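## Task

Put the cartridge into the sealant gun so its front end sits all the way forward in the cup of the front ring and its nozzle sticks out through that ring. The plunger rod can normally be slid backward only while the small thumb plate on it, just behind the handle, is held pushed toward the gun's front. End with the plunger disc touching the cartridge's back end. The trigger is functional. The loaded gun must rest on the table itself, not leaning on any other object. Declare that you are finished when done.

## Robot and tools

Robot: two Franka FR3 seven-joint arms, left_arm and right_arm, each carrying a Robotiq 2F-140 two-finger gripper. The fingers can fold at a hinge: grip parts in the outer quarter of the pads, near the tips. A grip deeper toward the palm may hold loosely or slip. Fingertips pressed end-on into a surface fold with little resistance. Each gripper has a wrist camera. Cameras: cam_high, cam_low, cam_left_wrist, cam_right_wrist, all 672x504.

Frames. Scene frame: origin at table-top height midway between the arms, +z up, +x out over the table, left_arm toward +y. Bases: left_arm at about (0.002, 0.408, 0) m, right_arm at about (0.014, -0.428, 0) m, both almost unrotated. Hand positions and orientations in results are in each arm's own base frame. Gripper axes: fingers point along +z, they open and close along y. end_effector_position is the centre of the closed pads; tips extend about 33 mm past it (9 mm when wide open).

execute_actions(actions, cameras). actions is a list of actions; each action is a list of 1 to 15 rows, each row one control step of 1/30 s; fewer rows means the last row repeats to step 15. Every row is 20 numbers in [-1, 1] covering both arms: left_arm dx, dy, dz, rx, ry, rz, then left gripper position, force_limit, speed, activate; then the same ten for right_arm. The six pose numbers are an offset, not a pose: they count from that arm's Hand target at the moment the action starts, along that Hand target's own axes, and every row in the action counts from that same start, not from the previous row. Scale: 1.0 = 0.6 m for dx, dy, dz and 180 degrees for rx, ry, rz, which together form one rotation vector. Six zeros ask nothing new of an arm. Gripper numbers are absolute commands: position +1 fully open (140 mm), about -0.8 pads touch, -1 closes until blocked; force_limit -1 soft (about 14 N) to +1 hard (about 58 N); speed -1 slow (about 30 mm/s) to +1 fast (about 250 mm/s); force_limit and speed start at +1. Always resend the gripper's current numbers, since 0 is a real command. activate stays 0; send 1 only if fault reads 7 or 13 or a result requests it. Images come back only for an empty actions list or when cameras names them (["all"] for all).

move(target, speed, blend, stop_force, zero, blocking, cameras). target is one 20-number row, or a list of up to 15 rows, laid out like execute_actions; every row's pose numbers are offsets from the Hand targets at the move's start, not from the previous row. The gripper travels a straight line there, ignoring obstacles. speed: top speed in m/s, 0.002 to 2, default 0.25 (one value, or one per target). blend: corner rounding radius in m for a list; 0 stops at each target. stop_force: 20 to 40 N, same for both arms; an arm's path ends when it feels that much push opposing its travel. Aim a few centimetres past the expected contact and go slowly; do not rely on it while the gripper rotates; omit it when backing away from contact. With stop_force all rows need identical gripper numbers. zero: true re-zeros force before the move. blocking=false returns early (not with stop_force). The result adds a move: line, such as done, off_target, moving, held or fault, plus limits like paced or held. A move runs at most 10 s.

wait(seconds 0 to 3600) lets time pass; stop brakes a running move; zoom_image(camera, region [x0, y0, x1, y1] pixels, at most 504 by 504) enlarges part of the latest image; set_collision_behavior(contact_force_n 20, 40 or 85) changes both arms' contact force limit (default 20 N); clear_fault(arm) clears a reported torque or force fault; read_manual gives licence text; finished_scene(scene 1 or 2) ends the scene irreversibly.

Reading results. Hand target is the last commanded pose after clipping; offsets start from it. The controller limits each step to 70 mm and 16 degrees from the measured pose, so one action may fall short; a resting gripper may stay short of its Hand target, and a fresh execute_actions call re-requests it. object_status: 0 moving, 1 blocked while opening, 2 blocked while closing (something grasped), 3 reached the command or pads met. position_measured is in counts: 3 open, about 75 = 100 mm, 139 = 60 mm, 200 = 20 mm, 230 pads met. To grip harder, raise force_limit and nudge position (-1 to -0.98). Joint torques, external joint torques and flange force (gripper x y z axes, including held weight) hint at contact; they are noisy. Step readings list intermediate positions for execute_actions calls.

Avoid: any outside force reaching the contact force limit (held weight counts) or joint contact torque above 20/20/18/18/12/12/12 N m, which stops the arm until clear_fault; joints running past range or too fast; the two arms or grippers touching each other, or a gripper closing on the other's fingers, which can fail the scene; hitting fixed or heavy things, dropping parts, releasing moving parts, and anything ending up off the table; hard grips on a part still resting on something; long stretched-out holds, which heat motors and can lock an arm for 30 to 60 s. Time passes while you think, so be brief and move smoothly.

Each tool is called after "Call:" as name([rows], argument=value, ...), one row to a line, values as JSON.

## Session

Call:
execute_actions(actions=[])

Call:
zoom_image(camera="cam_high", region=[100, 150, 400, 400])

Scene clock: 0.00 s.
left_arm: end_effector_position=(+0.5279, -0.0614, +0.2457) position_measured=3 object_status=3 fault=0 end_effector_quat_wxyz=(+0.010, -0.546, +0.810, -0.213) | right_arm: end_effector_position=(+0.3500, +0.2500, +0.2370) position_measured=3 object_status=3 fault=0 end_effector_quat_wxyz=(-0.266, +0.723, -0.558, -0.309)
Joint positions: left_arm=[-0.133 -0.264 0.163 -2.397 -0.435 2.342 0.689] | right_arm=[0.221 -0.356 -0.106 -2.594 0.888 1.964 -0.611]
Joint velocities: within noise
Joint torques (N m): no reading
External joint torques (N m): no reading
Flange force (N): no reading
Hand target: left_arm +0.5279, -0.0614, +0.2457; +0.010, -0.546, +0.810, -0.213 | right_arm +0.3500, +0.2500, +0.2370; -0.266, +0.723, -0.558, -0.309
Tool commands: left_gripper/position=+1.0 left_gripper/force_limit=+1.0 left_gripper/speed=+1.0 left_gripper/activate=+0.0 right_gripper/position=+1.0 right_gripper/force_limit=+1.0 right_gripper/speed=+1.0 right_gripper/activate=+0.0

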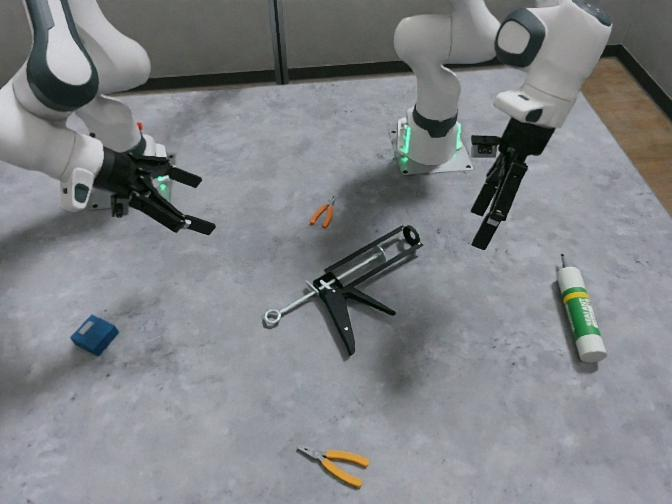

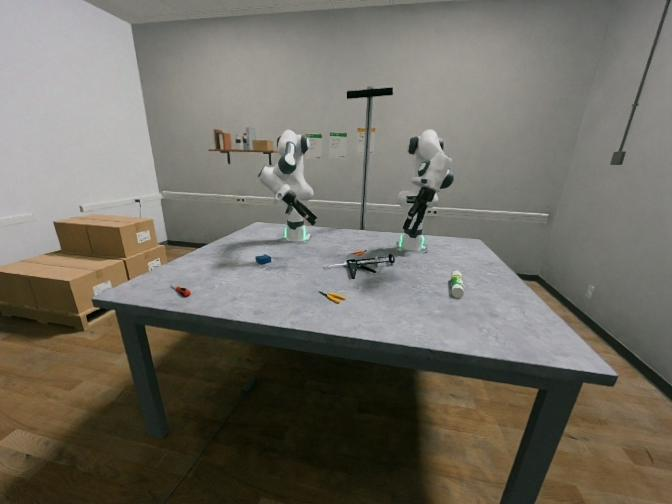

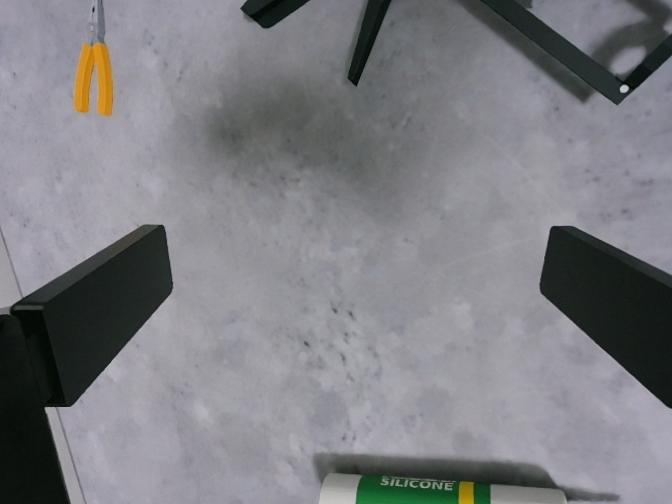

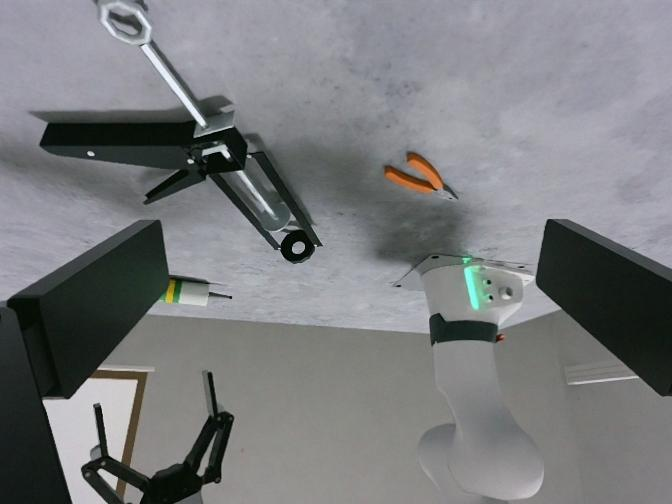

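Scaled by 1.680 from the camera's image (finer frame: 960x720).

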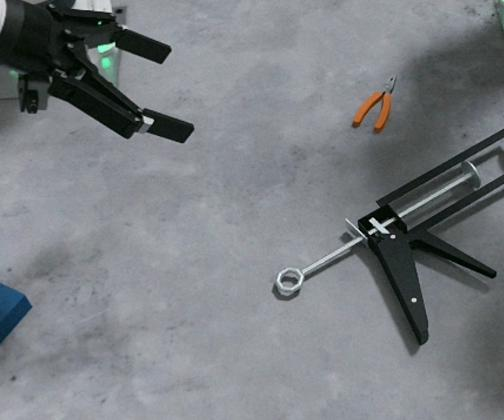

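Call:
set_collision_behavior(contact_force_n=40)

Call:
move(target=[0,0,0,0,0,0,1,1,1,0, 0.0645,-0.0287,-0.103,-0.040,0.265,-0.0586,1,1,1,0])

Call:
move(target=[0.544,-0.136,0.047,-0.081,-0.115,-0.257,1,1,1,0, 0,0,0,0,0,0,1,1,1,0], cameras=["cam_high","cam_left_wrist","cam_right_wrist"])

Call:
zoom_image(camera="cam_left_wrist", region=[84, 0, 588, 504])

Set on each arm: contact force limit 40 N; load limits (N m) waist: 35, shoulder: 35, upper arm roll: 32, elbow: 30, forearm roll: 12, wrist pitch: 12, wrist roll: 12.

Scene clock: 107.60 s.
left_arm: end_effector_position=(+0.5279, -0.0614, +0.2457) position_measured=3 object_status=3 fault=0 end_effector_quat_wxyz=(+0.010, -0.546, +0.810, -0.213) | right_arm: end_effector_position=(+0.3833, +0.1849, +0.2494) position_measured=3 object_status=3 fault=0 end_effector_quat_wxyz=(-0.001, +0.849, -0.529, +0.000)
Joint positions: left_arm=[-0.133 -0.264 0.163 -2.397 -0.435 2.342 0.689] | right_arm=[-0.006 -0.433 0.411 -2.401 0.187 1.995 -0.164]
Joint velocities: left_arm=[within noise] | right_arm=[0 0 -0.001 0.001 0 0 0.005]
Joint torques (N m): left_arm=[0.11 -21.52 -2.01 25.64 0.49 2.8 -0.07] | right_arm=[-0.34 -16.18 -4.11 25.27 0.5 2.53 0.16]
External joint torques (N m): left_arm=[0.08 0.58 -0.63 1.65 -0.05 0.18 -0.04] | right_arm=[-0.32 -1.37 1.03 1.02 -0.19 -0.06 0.16]
Flange force (N): left_arm=[-2.0 -6.5 0.6] | right_arm=[-1.6 0.4 -2.8]
Hand target: left_arm +0.5279, -0.0614, +0.2457; +0.010, -0.546, +0.810, -0.213 | right_arm +0.3832, +0.1841, +0.2502; +0.000, +0.847, -0.531, +0.000
Off the commanded pose: left_arm 0.000 m, 0 deg | right_arm 0.001 m, 0 deg.
move: done

Scene clock: 111.37 s.
left_arm: end_effector_position=(+0.4744, -0.3874, +0.3202) position_measured=3 object_status=3 fault=0 end_effector_quat_wxyz=(+0.002, +0.842, -0.540, +0.001) | right_arm: end_effector_position=(+0.3833, +0.1849, +0.2494) position_measured=3 object_status=3 fault=0 end_effector_quat_wxyz=(-0.001, +0.848, -0.530, +0.000)
Joint positions: left_arm=[-0.111 0.191 -0.634 -1.608 0.11 1.764 -1.188] | right_arm=[-0.007 -0.433 0.411 -2.401 0.187 1.995 -0.162]
Joint velocities: left_arm=[0 -0.001 0.001 -0.001 0 0 -0.007] | right_arm=[within noise]
Joint torques (N m): left_arm=[-0.37 -32.22 -3.33 26.67 1.24 2.55 -0.07] | right_arm=[-0.29 -16.15 -4.17 25.28 0.49 2.52 0.19]
External joint torques (N m): left_arm=[-0.38 1.28 0.12 2.04 0.43 -0.1 -0.07] | right_arm=[-0.2 -1.32 1.06 1.03 -0.19 -0.07 0.19]
Flange force (N): left_arm=[14.8 -6.5 -5.7] | right_arm=[-1.8 0.2 -2.8]
Hand target: left_arm +0.4747, -0.3865, +0.3200; +0.000, +0.843, -0.538, +0.000 | right_arm +0.3832, +0.1841, +0.2502; +0.000, +0.847, -0.531, +0.000
Off the commanded pose: left_arm 0.001 m, 0 deg | right_arm 0.001 m, 0 deg.
move: done; limits=paced

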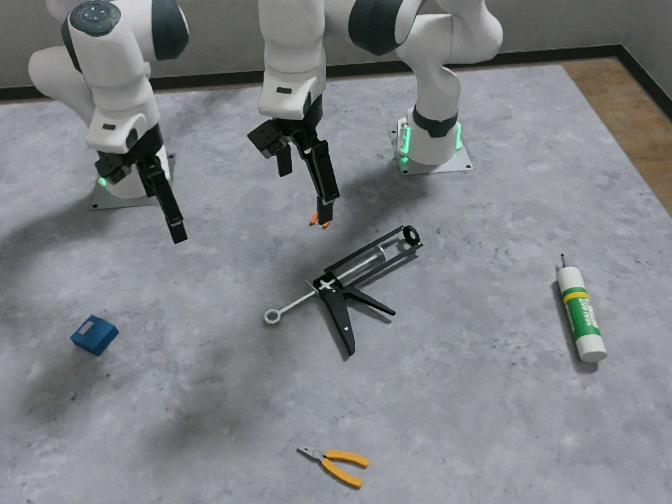

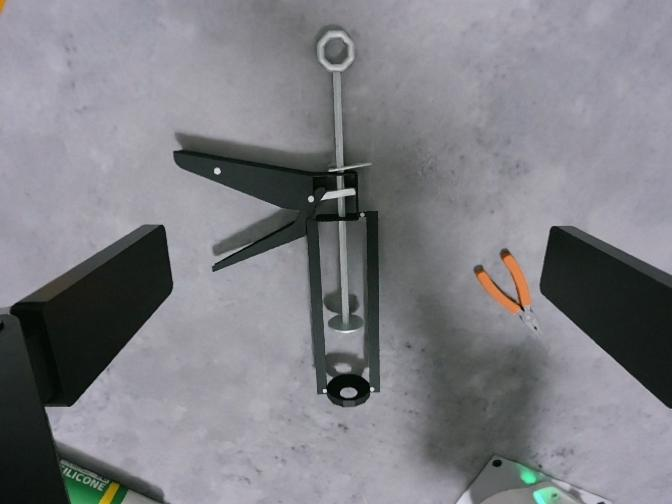

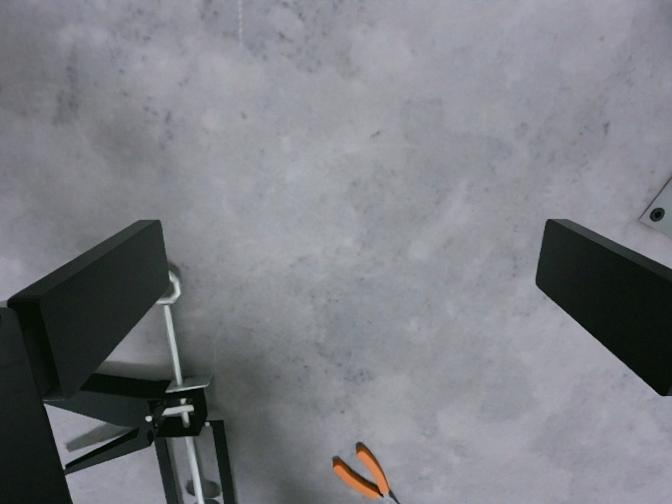

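Scaled by 1.000.

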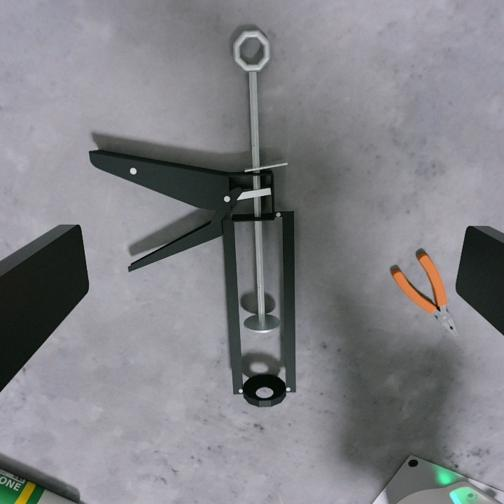

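Call:
zoom_image(camera="cam_left_wrist", region=[280, 20, 420, 240])

Call:
zoom_image(camera="cam_left_wrist", region=[280, 200, 420, 420])

Call:
zoom_image(camera="cam_right_wrist", region=[60, 250, 260, 504])

Scaled by 2.291 from the camera's image (finer frame: 960x720).

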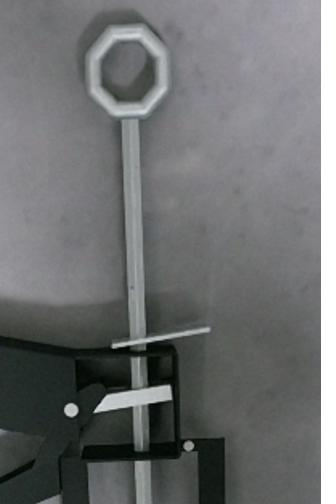

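Scaled by 2.291 from the camera's image (finer frame: 960x720).

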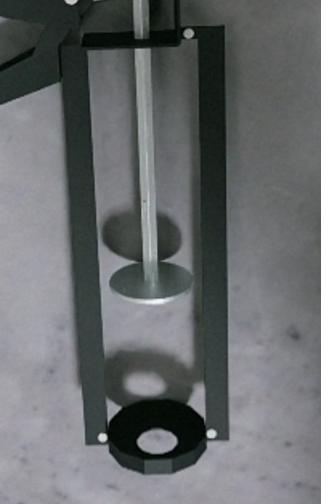

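Scaled by 1.984 from the camera's image (finer frame: 960x720).

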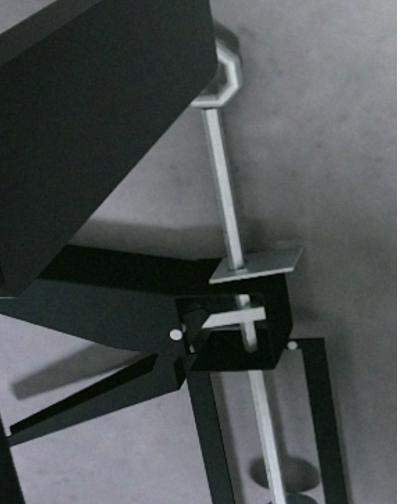

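Call:
move(target=[0.0215,0.0248,0.283,0,0,0.9856,-0.95,0,1,0, 0,0,0,0,0,0,1,1,1,0], cameras=["cam_high","cam_left_wrist","cam_right_wrist"])

Call:
zoom_image(camera="cam_high", region=[240, 200, 440, 370])

Scene clock: 206.17 s.
left_arm: end_effector_position=(+0.4649, -0.4060, +0.1500) position_measured=236 object_status=3 fault=0 end_effector_quat_wxyz=(+0.000, +0.517, +0.856, -0.002) | right_arm: end_effector_position=(+0.3833, +0.1849, +0.2494) position_measured=3 object_status=3 fault=0 end_effector_quat_wxyz=(-0.001, +0.848, -0.530, +0.000)
Joint positions: left_arm=[0.393 0.802 -1.364 -1.836 0.835 1.903 1.427] | right_arm=[-0.007 -0.433 0.411 -2.401 0.187 1.995 -0.162]
Joint velocities: left_arm=[0 0.001 0 0.001 0 0 0.006] | right_arm=[within noise]
Joint torques (N m): left_arm=[0.35 -29.38 -22.4 19.06 1.01 2.32 0.08] | right_arm=[-0.25 -16.18 -4.18 25.28 0.51 2.54 0.2]
External joint torques (N m): left_arm=[0.48 0.66 0.53 1.83 0.27 -0.14 0.09] | right_arm=[-0.34 -1.32 0.84 0.99 -0.19 -0.05 0.2]
Flange force (N): left_arm=[-7.3 3.9 -0.6] | right_arm=[-1.4 0.4 -2.8]
Hand target: left_arm +0.4666, -0.4045, +0.1502; +0.000, +0.519, +0.855, +0.000 | right_arm +0.3832, +0.1841, +0.2502; +0.000, +0.847, -0.531, +0.000
Off the commanded pose: left_arm 0.002 m, 0 deg | right_arm 0.001 m, 0 deg.
move: done

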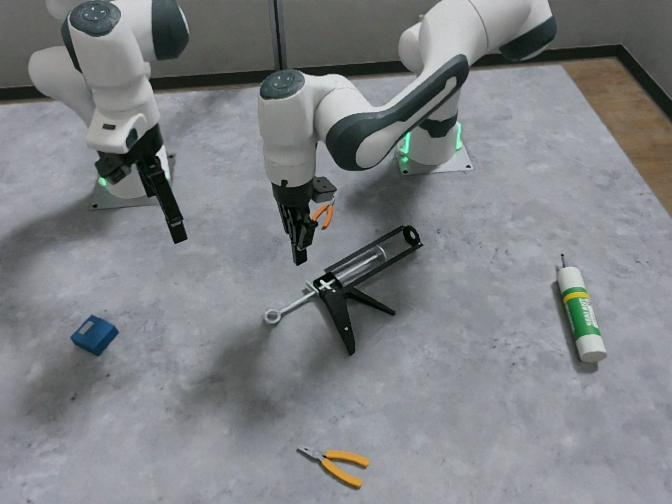

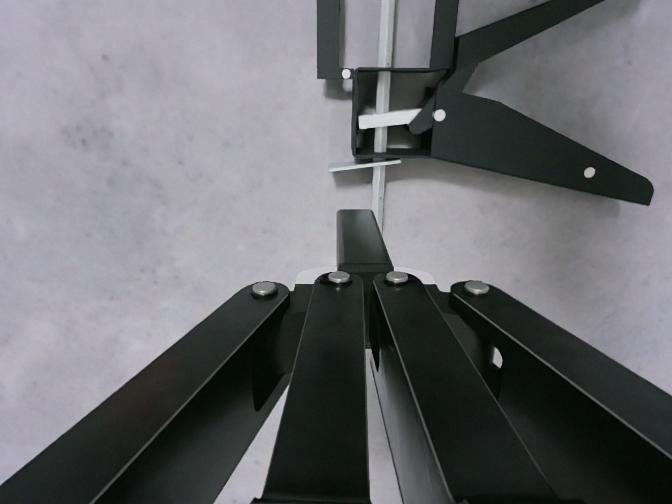

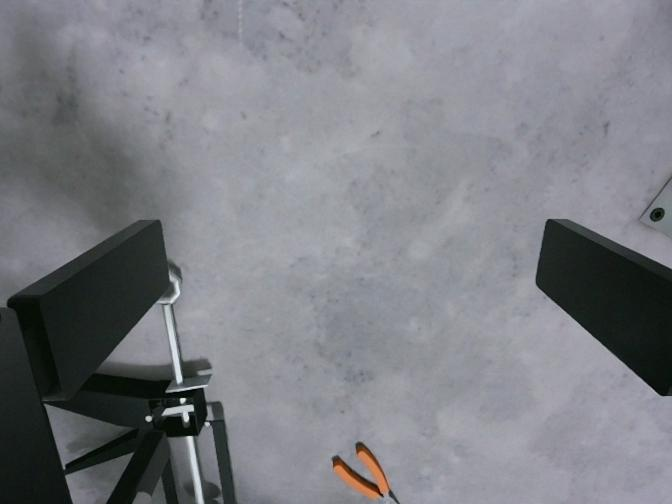

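Scaled by 2.520 from the camera's image (finer frame: 960x720).

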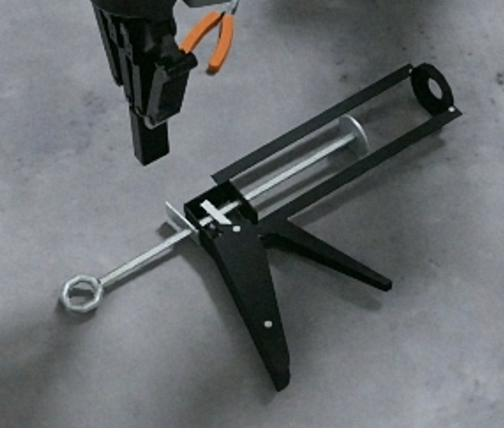

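Call:
move([
  [-0.02,0,0.0,0,0,0,-0.95,0,1,0, 0,0,0,0,0,0,1,1,1,0],
  [-0.02,0,0.1825,0,0,0,-0.95,0,1,0, 0,0,0,0,0,0,1,1,1,0],
], speed=[0.1,0.06], cameras=["cam_high","cam_left_wrist","cam_right_wrist"])

Call:
zoom_image(camera="cam_high", region=[240, 200, 440, 370])

Scene clock: 230.57 s.
left_arm: end_effector_position=(+0.4714, -0.4140, +0.0405) position_measured=236 object_status=3 fault=0 end_effector_quat_wxyz=(-0.002, +0.519, +0.855, -0.001) | right_arm: end_effector_position=(+0.3833, +0.1849, +0.2494) position_measured=3 object_status=3 fault=0 end_effector_quat_wxyz=(-0.001, +0.848, -0.530, +0.000)
Joint positions: left_arm=[0.26 0.914 -1.155 -1.844 0.96 2.061 1.381] | right_arm=[-0.007 -0.433 0.411 -2.401 0.187 1.995 -0.162]
Joint velocities: left_arm=[-0.002 0.001 0.001 -0.001 0 0.004 -0.006] | right_arm=[within noise]
Joint torques (N m): left_arm=[-0.38 -35.03 -22.88 16.58 1.07 2.75 -0.23] | right_arm=[-0.26 -16.15 -4.2 25.33 0.51 2.5 0.16]
External joint torques (N m): left_arm=[-0.49 0.73 0.69 1.26 0.37 0.31 -0.23] | right_arm=[-0.27 -1.22 0.93 1.03 -0.18 -0.1 0.16]
Flange force (N): left_arm=[-7.8 1.8 3.4] | right_arm=[-1.5 0.0 -2.8]
Hand target: left_arm +0.4722, -0.4152, +0.0407; +0.000, +0.519, +0.855, +0.000 | right_arm +0.3832, +0.1841, +0.2502; +0.000, +0.847, -0.531, +0.000
Off the commanded pose: left_arm 0.001 m, 0 deg | right_arm 0.001 m, 0 deg.
move: done

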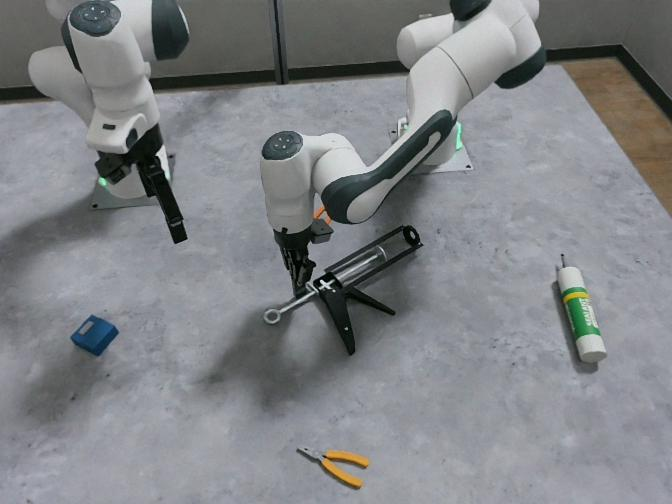

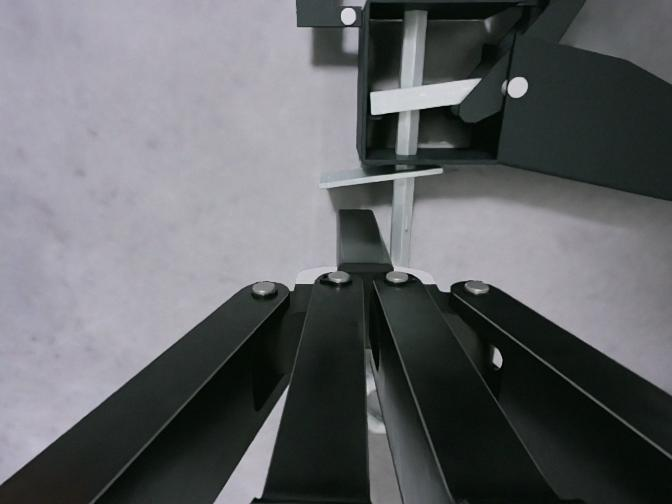

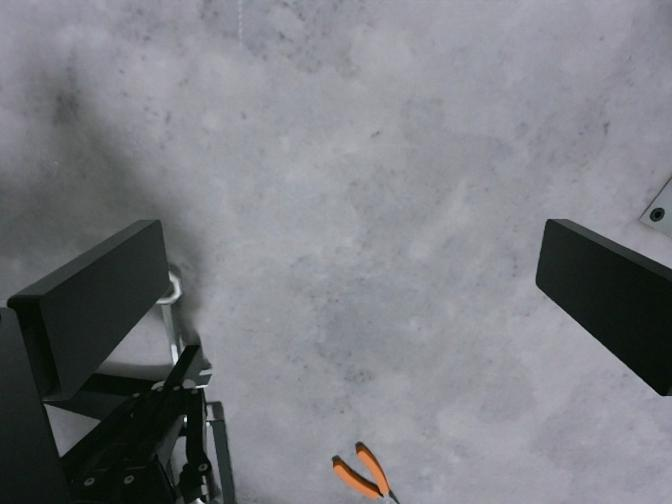

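Scaled by 2.520 from the camera's image (finer frame: 960x720).

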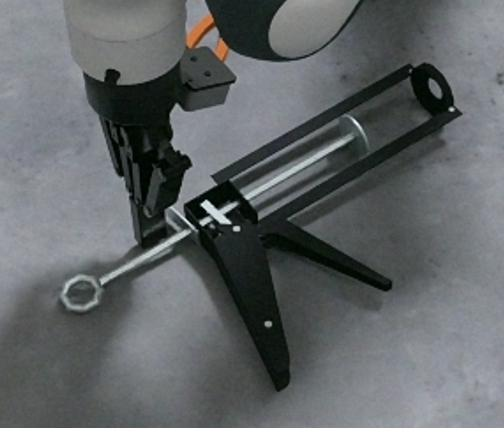

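Call:
move(target=[0,0,0,0,0,0,-0.95,0,1,0, -0.1615,-0.3165,0.1887,0.002,-0.1389,-0.011,0.4,0,0,0], cameras=["cam_high","cam_left_wrist","cam_right_wrist"], speed=0.15)

Call:
zoom_image(camera="cam_high", region=[200, 200, 400, 370])

Scene clock: 295.27 s.
left_arm: end_effector_position=(+0.4715, -0.4142, +0.0403) position_measured=236 object_status=3 fault=0 end_effector_quat_wxyz=(-0.002, +0.519, +0.855, -0.001) | right_arm: end_effector_position=(+0.5105, +0.3535, +0.1366) position_measured=78 object_status=3 fault=0 end_effector_quat_wxyz=(-0.115, +0.836, -0.505, -0.182)
Joint positions: left_arm=[0.259 0.914 -1.154 -1.844 0.96 2.062 1.38] | right_arm=[0.012 0.349 0.453 -1.921 0.352 2.197 -0.255]
Joint velocities: left_arm=[within noise] | right_arm=[0.001 0 0 0.001 0 0 -0.006]
Joint torques (N m): left_arm=[-0.37 -35.48 -22.58 16.58 0.87 2.86 -0.17] | right_arm=[-0.12 -39.3 6.09 23.78 0.78 2.42 -0.21]
External joint torques (N m): left_arm=[-0.58 0.26 0.87 1.27 0.17 0.43 -0.17] | right_arm=[-0.09 -0.77 0.84 0.83 0.05 0.32 -0.2]
Flange force (N): left_arm=[-7.5 1.7 3.1] | right_arm=[-0.6 0.0 -0.9]
Hand target: left_arm +0.4722, -0.4152, +0.0407; +0.000, +0.519, +0.855, +0.000 | right_arm +0.5119, +0.3541, +0.1369; -0.117, +0.836, -0.504, -0.181
Off the commanded pose: left_arm 0.001 m, 0 deg | right_arm 0.002 m, 0 deg.
move: done

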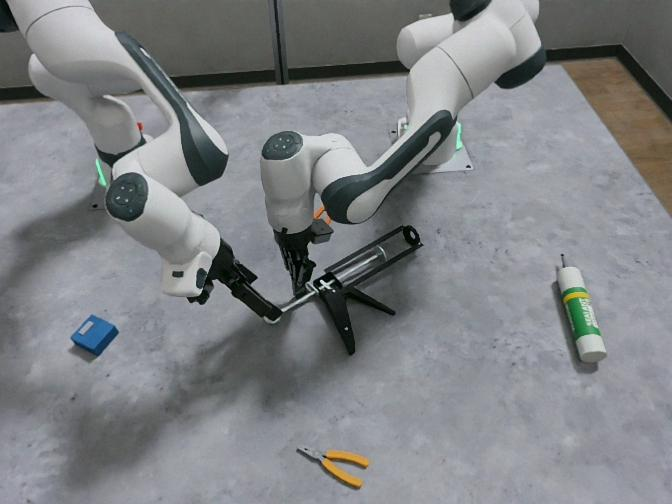

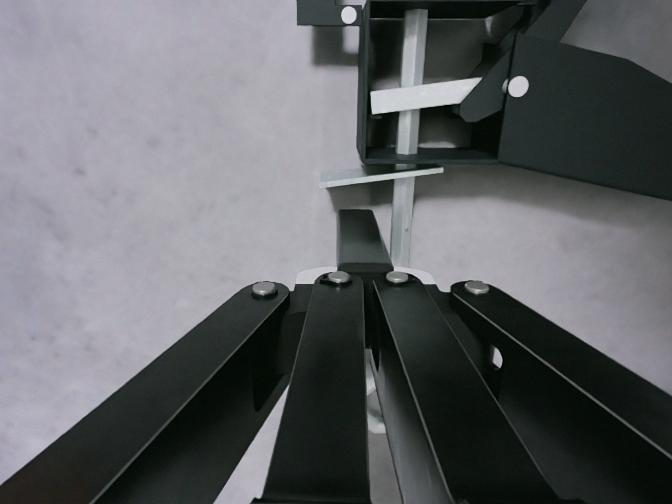

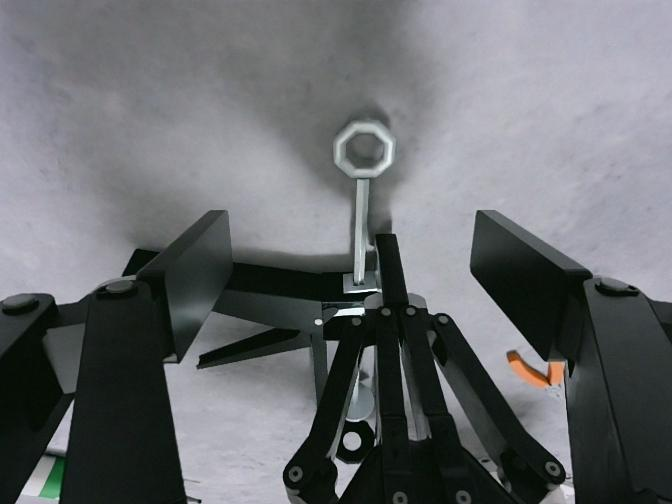

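Scaled by 2.520 from the camera's image (finer frame: 960x720).

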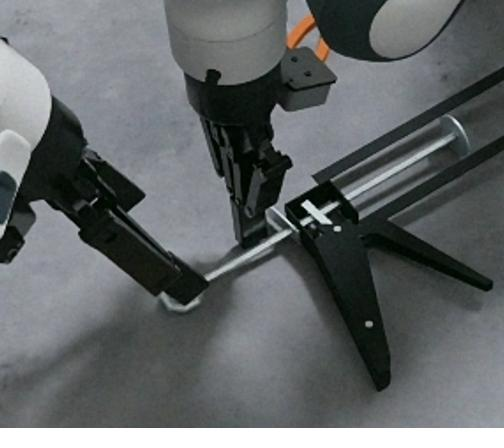

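Call:
move(target=[0,0,0,0,0,0,-0.95,0,1,0, 0.0395,0.0237,0.11,0,0,0,0.4,0,0,0], cameras=["cam_right_wrist"], speed=0.1)

Scene clock: 319.07 s.
left_arm: end_effector_position=(+0.4715, -0.4142, +0.0403) position_measured=236 object_status=3 fault=0 end_effector_quat_wxyz=(-0.002, +0.519, +0.855, -0.001) | right_arm: end_effector_position=(+0.4961, +0.3534, +0.0668) position_measured=78 object_status=3 fault=0 end_effector_quat_wxyz=(-0.115, +0.836, -0.505, -0.182)
Joint positions: left_arm=[0.259 0.914 -1.154 -1.844 0.96 2.062 1.38] | right_arm=[0.018 0.432 0.46 -2.007 0.355 2.357 -0.299]
Joint velocities: left_arm=[within noise] | right_arm=[0 0.001 0 0 0 0.002 -0.005]
Joint torques (N m): left_arm=[-0.38 -35.47 -22.63 16.6 0.87 2.85 -0.2] | right_arm=[-0.06 -40.45 7.15 21.6 0.34 2.44 -0.16]
External joint torques (N m): left_arm=[-0.29 0.19 0.99 1.42 0.18 0.4 -0.2] | right_arm=[-0.07 -1.3 0.7 0.44 -0.06 0.38 -0.15]
Flange force (N): left_arm=[-7.2 2.0 2.9] | right_arm=[-1.1 2.7 -1.6]
Hand target: left_arm +0.4722, -0.4152, +0.0407; +0.000, +0.519, +0.855, +0.000 | right_arm +0.4972, +0.3535, +0.0669; -0.117, +0.836, -0.504, -0.181
Off the commanded pose: left_arm 0.001 m, 0 deg | right_arm 0.001 m, 0 deg.
move: done

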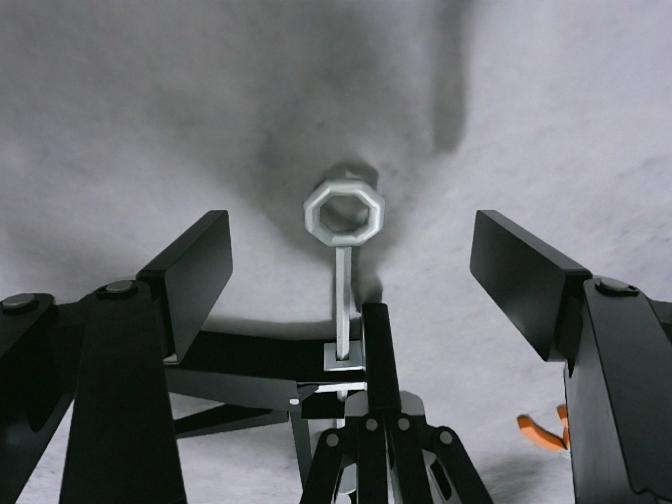

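Call:
move([
  [0,0,0,0,0,0,-0.95,0,1,0, 0,-0.001,0.053,0,0,0,0.4,0,0,0],
  [0,0,0,0,0,0,-0.95,0,1,0, 0,-0.001,0.053,0,0,0,-1,-0.05,-1,0],
], cameras=["cam_right_wrist","cam_left_wrist"], speed=0.06)

Call:
wait(seconds=1, cameras=["cam_right_wrist"])

Scene clock: 341.27 s.
left_arm: end_effector_position=(+0.4715, -0.4142, +0.0403) position_measured=236 object_status=3 fault=0 end_effector_quat_wxyz=(-0.002, +0.519, +0.855, -0.001) | right_arm: end_effector_position=(+0.4939, +0.3670, +0.0438) position_measured=176 object_status=0 fault=0 end_effector_quat_wxyz=(-0.120, +0.837, -0.503, -0.180)
Joint positions: left_arm=[0.259 0.914 -1.154 -1.844 0.96 2.062 1.38] | right_arm=[0.048 0.481 0.456 -2.008 0.353 2.422 -0.301]
Joint torques (N m): left_arm=[-0.35 -35.46 -22.63 16.56 0.87 2.86 -0.18] | right_arm=[0.85 -35.91 6.16 18.89 0.02 3.2 -0.04]
External joint torques (N m): left_arm=[-0.32 0.24 0.95 1.34 0.18 0.41 -0.18] | right_arm=[0.92 4.19 -0.85 -1.73 -0.26 1.11 -0.02]
Flange force (N): left_arm=[-7.1 1.9 2.9] | right_arm=[2.5 -3.8 11.1]
Hand target: left_arm +0.4722, -0.4152, +0.0407; +0.000, +0.519, +0.855, +0.000 | right_arm +0.4918, +0.3659, +0.0381; -0.117, +0.836, -0.504, -0.181
Off the commanded pose: left_arm 0.001 m, 0 deg | right_arm 0.006 m, 0 deg.
move: off_target (right_arm)
Images, in order (width x height): cam_left_wrist 672x504, cam_right_wrist 672x504.

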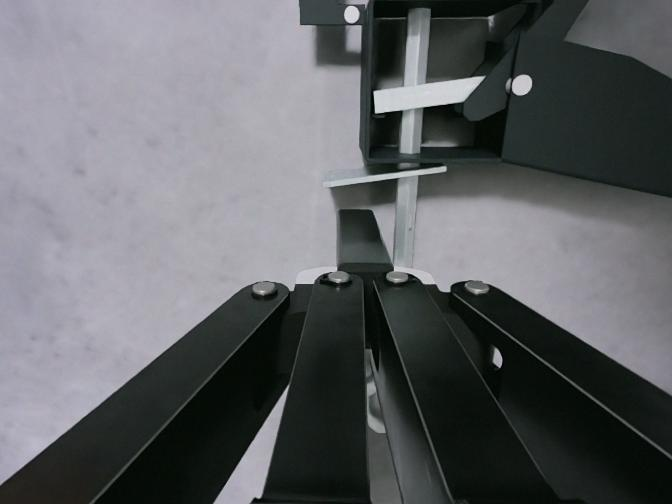

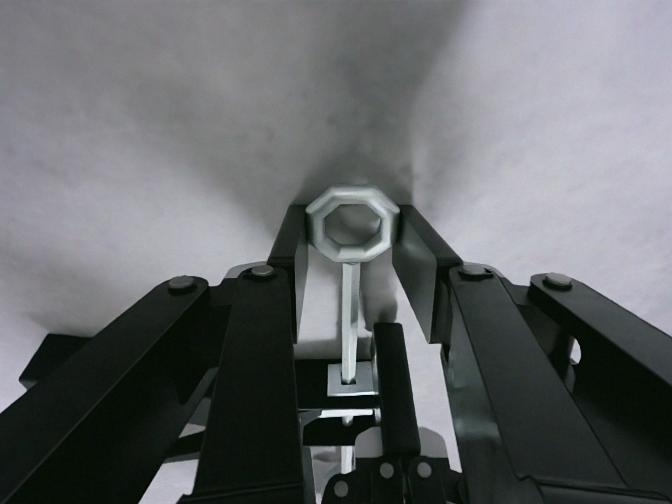

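Scene clock: 342.27 s.
left_arm: end_effector_position=(+0.4715, -0.4142, +0.0403) position_measured=236 object_status=3 fault=0 end_effector_quat_wxyz=(-0.002, +0.519, +0.855, -0.001) | right_arm: end_effector_position=(+0.4939, +0.3670, +0.0438) position_measured=176 object_status=2 fault=0 end_effector_quat_wxyz=(-0.120, +0.837, -0.503, -0.180)
Joint positions: left_arm=[0.259 0.914 -1.154 -1.844 0.96 2.062 1.38] | right_arm=[0.048 0.481 0.456 -2.008 0.353 2.422 -0.301]
Joint torques (N m): left_arm=[-0.37 -35.49 -22.61 16.55 0.89 2.85 -0.18] | right_arm=[0.89 -35.9 6.14 18.86 0.02 3.2 0]
External joint torques (N m): left_arm=[-0.35 0.39 1.1 1.2 0.18 0.39 -0.18] | right_arm=[0.91 4.23 -0.92 -1.78 -0.26 1.11 0.01]
Flange force (N): left_arm=[-7.0 1.8 3.4] | right_arm=[2.5 -3.8 11.2]
Hand target: left_arm +0.4722, -0.4152, +0.0407; +0.000, +0.519, +0.855, +0.000 | right_arm +0.4918, +0.3659, +0.0381; -0.117, +0.836, -0.504, -0.181
Tool commands: left_gripper/position=-0.95 left_gripper/force_limit=+0.0 left_gripper/speed=+1.0 left_gripper/activate=+0.0 right_gripper/position=-1.0 right_gripper/force_limit=-0.05 right_gripper/speed=-1.0 right_gripper/activate=+0.0
Off the commanded pose: left_arm 0.001 m, 0 deg | right_arm 0.006 m, 0 deg.
wait: 1.00 s; at rest by 0.17 s

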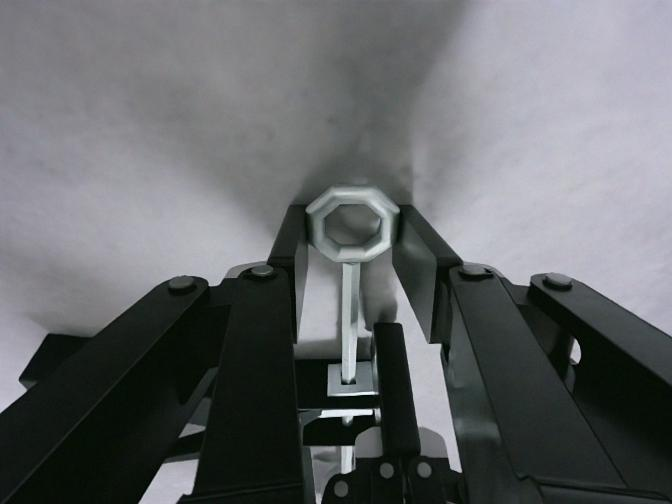

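Call:
move(target=[0,0,0,0,0,0,-0.95,0,1,0, -0.0042,0,-0.009,0,0,0,-1,-0.05,-1,0], speed=0.05)

Call:
move(target=[0,0,0,0,0,0,-0.95,0,1,0, 0.0453,0,-0.0211,0,0,0,-1,-0.05,-1,0], speed=0.03, cameras=["cam_right_wrist","cam_left_wrist","cam_high"])

Call:
zoom_image(camera="cam_high", region=[200, 200, 440, 370])

Scene clock: 367.57 s.
left_arm: end_effector_position=(+0.4715, -0.4142, +0.0403) position_measured=236 object_status=3 fault=0 end_effector_quat_wxyz=(-0.002, +0.519, +0.855, -0.001) | right_arm: end_effector_position=(+0.4934, +0.3668, +0.0442) position_measured=176 object_status=2 fault=0 end_effector_quat_wxyz=(-0.119, +0.837, -0.503, -0.180)
Joint positions: left_arm=[0.259 0.914 -1.154 -1.844 0.96 2.062 1.38] | right_arm=[0.048 0.479 0.456 -2.009 0.353 2.42 -0.301]
Joint torques (N m): left_arm=[-0.36 -35.5 -22.62 16.61 0.87 2.86 -0.14] | right_arm=[0.11 -41.64 7.15 20.18 0.28 1.82 0.07]
External joint torques (N m): left_arm=[-0.25 0.23 1.01 1.41 0.17 0.41 -0.14] | right_arm=[0.04 -1.87 0.1 -0.26 0 -0.24 0.08]
Flange force (N): left_arm=[-7.2 2.1 2.9] | right_arm=[-1.8 5.1 -3.9]
Hand target: left_arm +0.4722, -0.4152, +0.0407; +0.000, +0.519, +0.855, +0.000 | right_arm +0.4918, +0.3658, +0.0440; -0.117, +0.836, -0.504, -0.181
Off the commanded pose: left_arm 0.001 m, 0 deg | right_arm 0.002 m, 0 deg.
move: done

Scene clock: 369.03 s.
left_arm: end_effector_position=(+0.4717, -0.4167, +0.0409) position_measured=236 object_status=3 fault=0 end_effector_quat_wxyz=(+0.000, +0.519, +0.855, -0.003) | right_arm: end_effector_position=(+0.5017, +0.3447, +0.0443) position_measured=176 object_status=2 fault=0 end_effector_quat_wxyz=(-0.117, +0.835, -0.505, -0.185)
Joint positions: left_arm=[0.257 0.913 -1.153 -1.844 0.96 2.069 1.38] | right_arm=[0.008 0.48 0.452 -2.002 0.351 2.389 -0.329]
Joint torques (N m): left_arm=[0.39 -35.95 -22.24 16.15 0.53 1.97 -0.1] | right_arm=[-2.32 -41.55 4.91 21.84 -0.71 2.26 -0.42]
External joint torques (N m): left_arm=[0.3 -0.28 1.26 0.85 -0.17 -0.48 -0.1] | right_arm=[-2.39 -1.54 -2.17 1.27 -1.05 0.25 -0.41]
Flange force (N): left_arm=[-3.9 1.9 0.5] | right_arm=[3.5 -1.0 -4.2]
Hand target: left_arm +0.4722, -0.4152, +0.0407; +0.000, +0.519, +0.855, +0.000 | right_arm +0.5057, +0.3393, +0.0440; -0.117, +0.836, -0.504, -0.181
Off the commanded pose: left_arm 0.002 m, 0 deg | right_arm 0.007 m, 0 deg.
move: off_target (right_arm)
Images, in order (width x height): cam_high 672x504, cam_left_wrist 672x504, cam_right_wrist 672x504.

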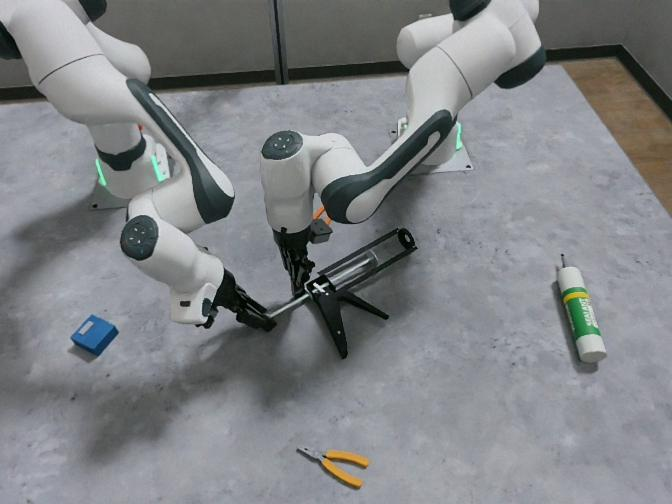

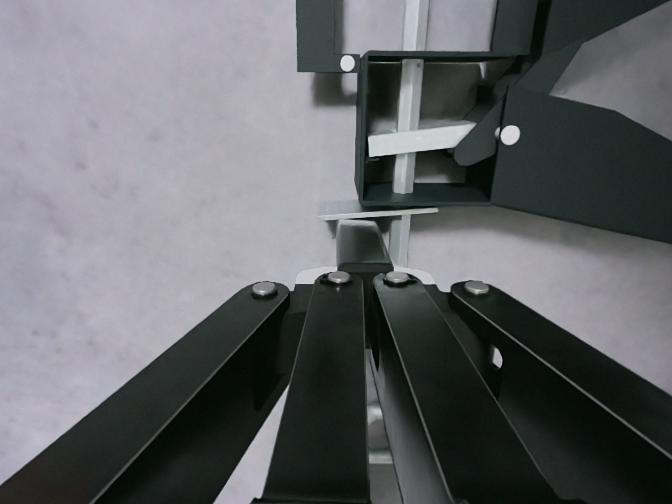

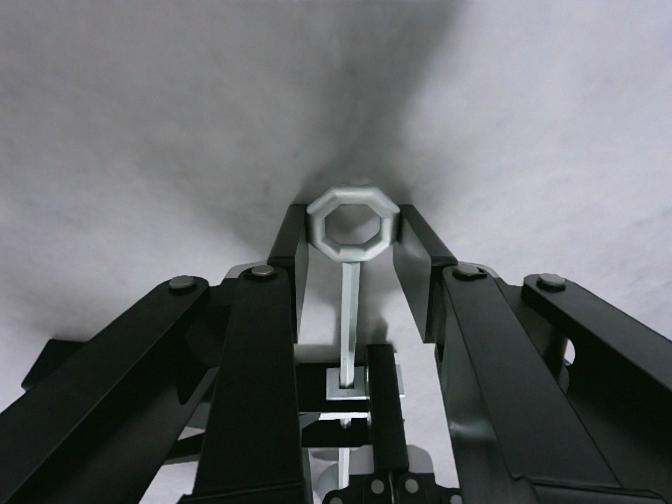

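Scaled by 2.100 from the camera's image (finer frame: 960x720).

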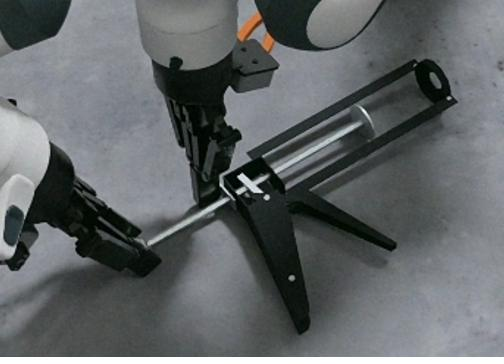

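Call:
move(target=[0,0,0,0,0,0,-0.95,0,1,0, 0.0453,0,-0.0211,0,0,0,-1,-0.05,-1,0], speed=0.03, cameras=["cam_right_wrist","cam_left_wrist","cam_high"])

Call:
zoom_image(camera="cam_high", region=[200, 200, 440, 370])

Scene clock: 379.87 s.
left_arm: end_effector_position=(+0.4719, -0.4177, +0.0416) position_measured=236 object_status=3 fault=0 end_effector_quat_wxyz=(+0.002, +0.520, +0.854, -0.003) | right_arm: end_effector_position=(+0.5150, +0.3195, +0.0442) position_measured=176 object_status=2 fault=0 end_effector_quat_wxyz=(-0.117, +0.835, -0.505, -0.185)
Joint positions: left_arm=[0.256 0.912 -1.153 -1.844 0.96 2.071 1.38] | right_arm=[-0.03 0.486 0.441 -1.986 0.343 2.358 -0.366]
Joint velocities: left_arm=[within noise] | right_arm=[0 0.001 0 0.001 0 -0.001 -0.004]
Joint torques (N m): left_arm=[0.72 -35.61 -21.56 15.92 0.66 1.77 -0.09] | right_arm=[-2.77 -42.16 4.33 21.91 -0.85 2.31 -0.43]
External joint torques (N m): left_arm=[0.76 0.1 1.97 0.64 -0.05 -0.69 -0.09] | right_arm=[-2.74 -1.67 -2.63 1.23 -1.24 0.33 -0.42]
Flange force (N): left_arm=[-3.3 2.4 1.7] | right_arm=[4.0 -0.3 -4.5]
Hand target: left_arm +0.4722, -0.4152, +0.0407; +0.000, +0.519, +0.855, +0.000 | right_arm +0.5196, +0.3127, +0.0441; -0.117, +0.836, -0.504, -0.181
Off the commanded pose: left_arm 0.003 m, 0 deg | right_arm 0.008 m, 1 deg.
move: off_target (right_arm)
Images, in order (width x height): cam_high 672x504, cam_left_wrist 672x504, cam_right_wrist 672x504.

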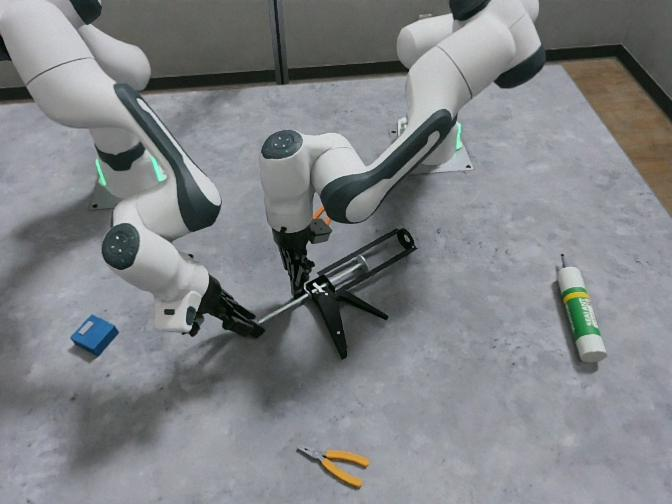

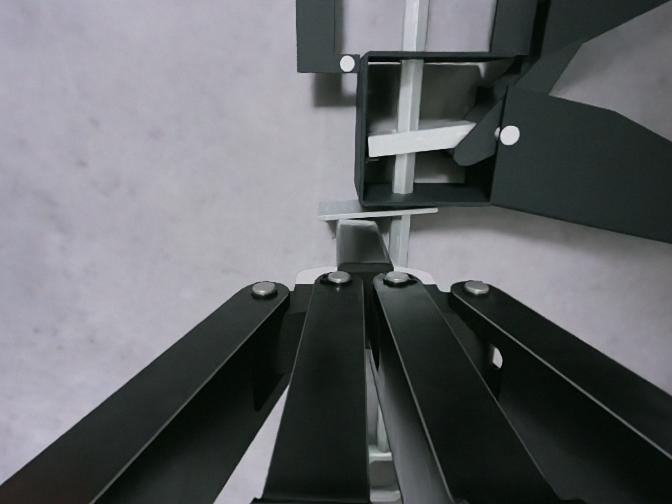

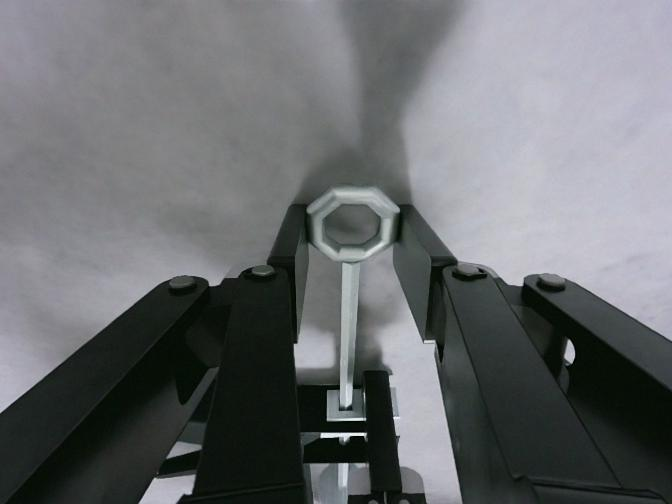

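Scaled by 2.100 from the camera's image (finer frame: 960x720).

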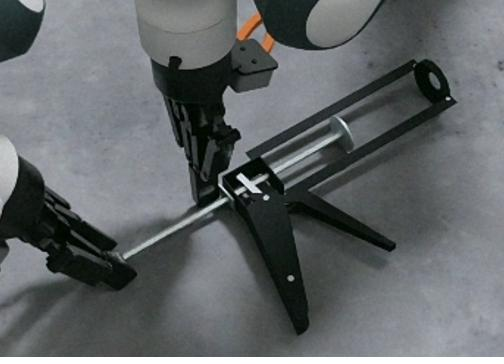

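Call:
move(target=[0,0,0,0,0,0,-0.95,0,1,0, 0.068,0,-0.0317,0,0,0,-1,-0.05,-1,0], speed=0.03, cameras=["cam_left_wrist","cam_high"])

Call:
zoom_image(camera="cam_high", region=[200, 200, 440, 370])

Scene clock: 389.33 s.
left_arm: end_effector_position=(+0.4726, -0.4193, +0.0430) position_measured=236 object_status=3 fault=0 end_effector_quat_wxyz=(+0.004, +0.520, +0.854, -0.003) | right_arm: end_effector_position=(+0.5351, +0.2818, +0.0445) position_measured=176 object_status=2 fault=0 end_effector_quat_wxyz=(-0.117, +0.835, -0.505, -0.187)
Joint positions: left_arm=[0.255 0.909 -1.153 -1.844 0.96 2.075 1.38] | right_arm=[-0.083 0.501 0.422 -1.95 0.327 2.309 -0.417]
Joint velocities: left_arm=[within noise] | right_arm=[0 0.001 0 0 -0.001 0.001 -0.004]
Joint torques (N m): left_arm=[0.97 -34.8 -20.62 15.4 0.65 1.28 -0.11] | right_arm=[-3.21 -43.11 3.3 22.15 -1.16 2.44 -0.5]
External joint torques (N m): left_arm=[1.01 0.83 2.86 0.06 -0.06 -1.2 -0.11] | right_arm=[-3.25 -1.81 -3.69 1.32 -1.63 0.51 -0.49]
Flange force (N): left_arm=[-3.0 2.7 3.1] | right_arm=[5.2 0.0 -4.6]
Hand target: left_arm +0.4722, -0.4152, +0.0407; +0.000, +0.519, +0.855, +0.000 | right_arm +0.5406, +0.2729, +0.0441; -0.117, +0.836, -0.504, -0.181
Off the commanded pose: left_arm 0.005 m, 1 deg | right_arm 0.010 m, 1 deg.
move: off_target (right_arm)
Images, in order (width x height): cam_high 672x504, cam_left_wrist 672x504.

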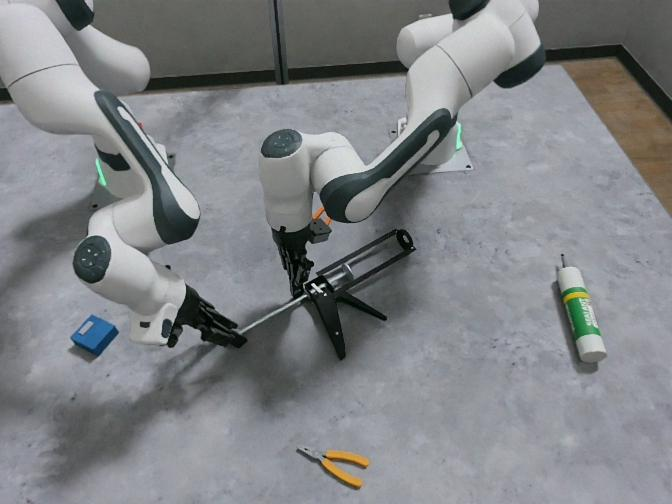

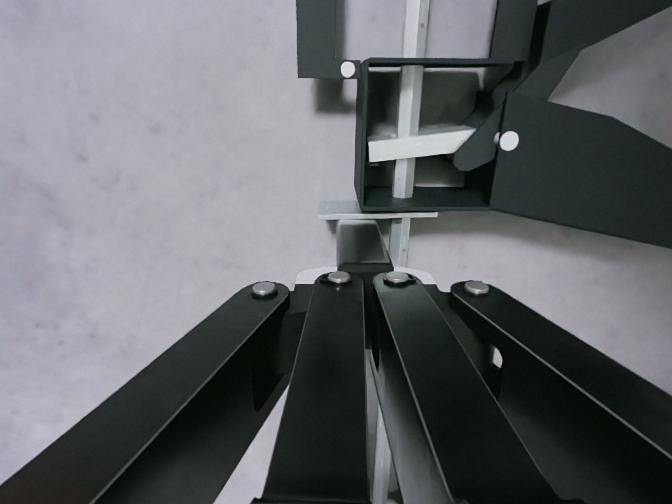

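Scaled by 2.100 from the camera's image (finer frame: 960x720).

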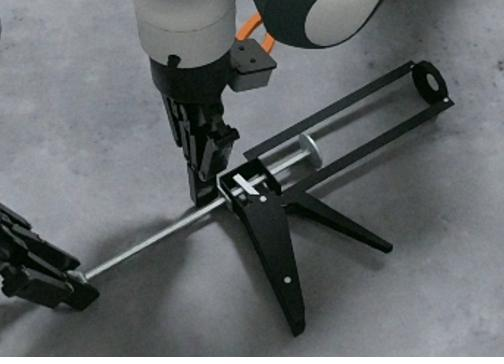

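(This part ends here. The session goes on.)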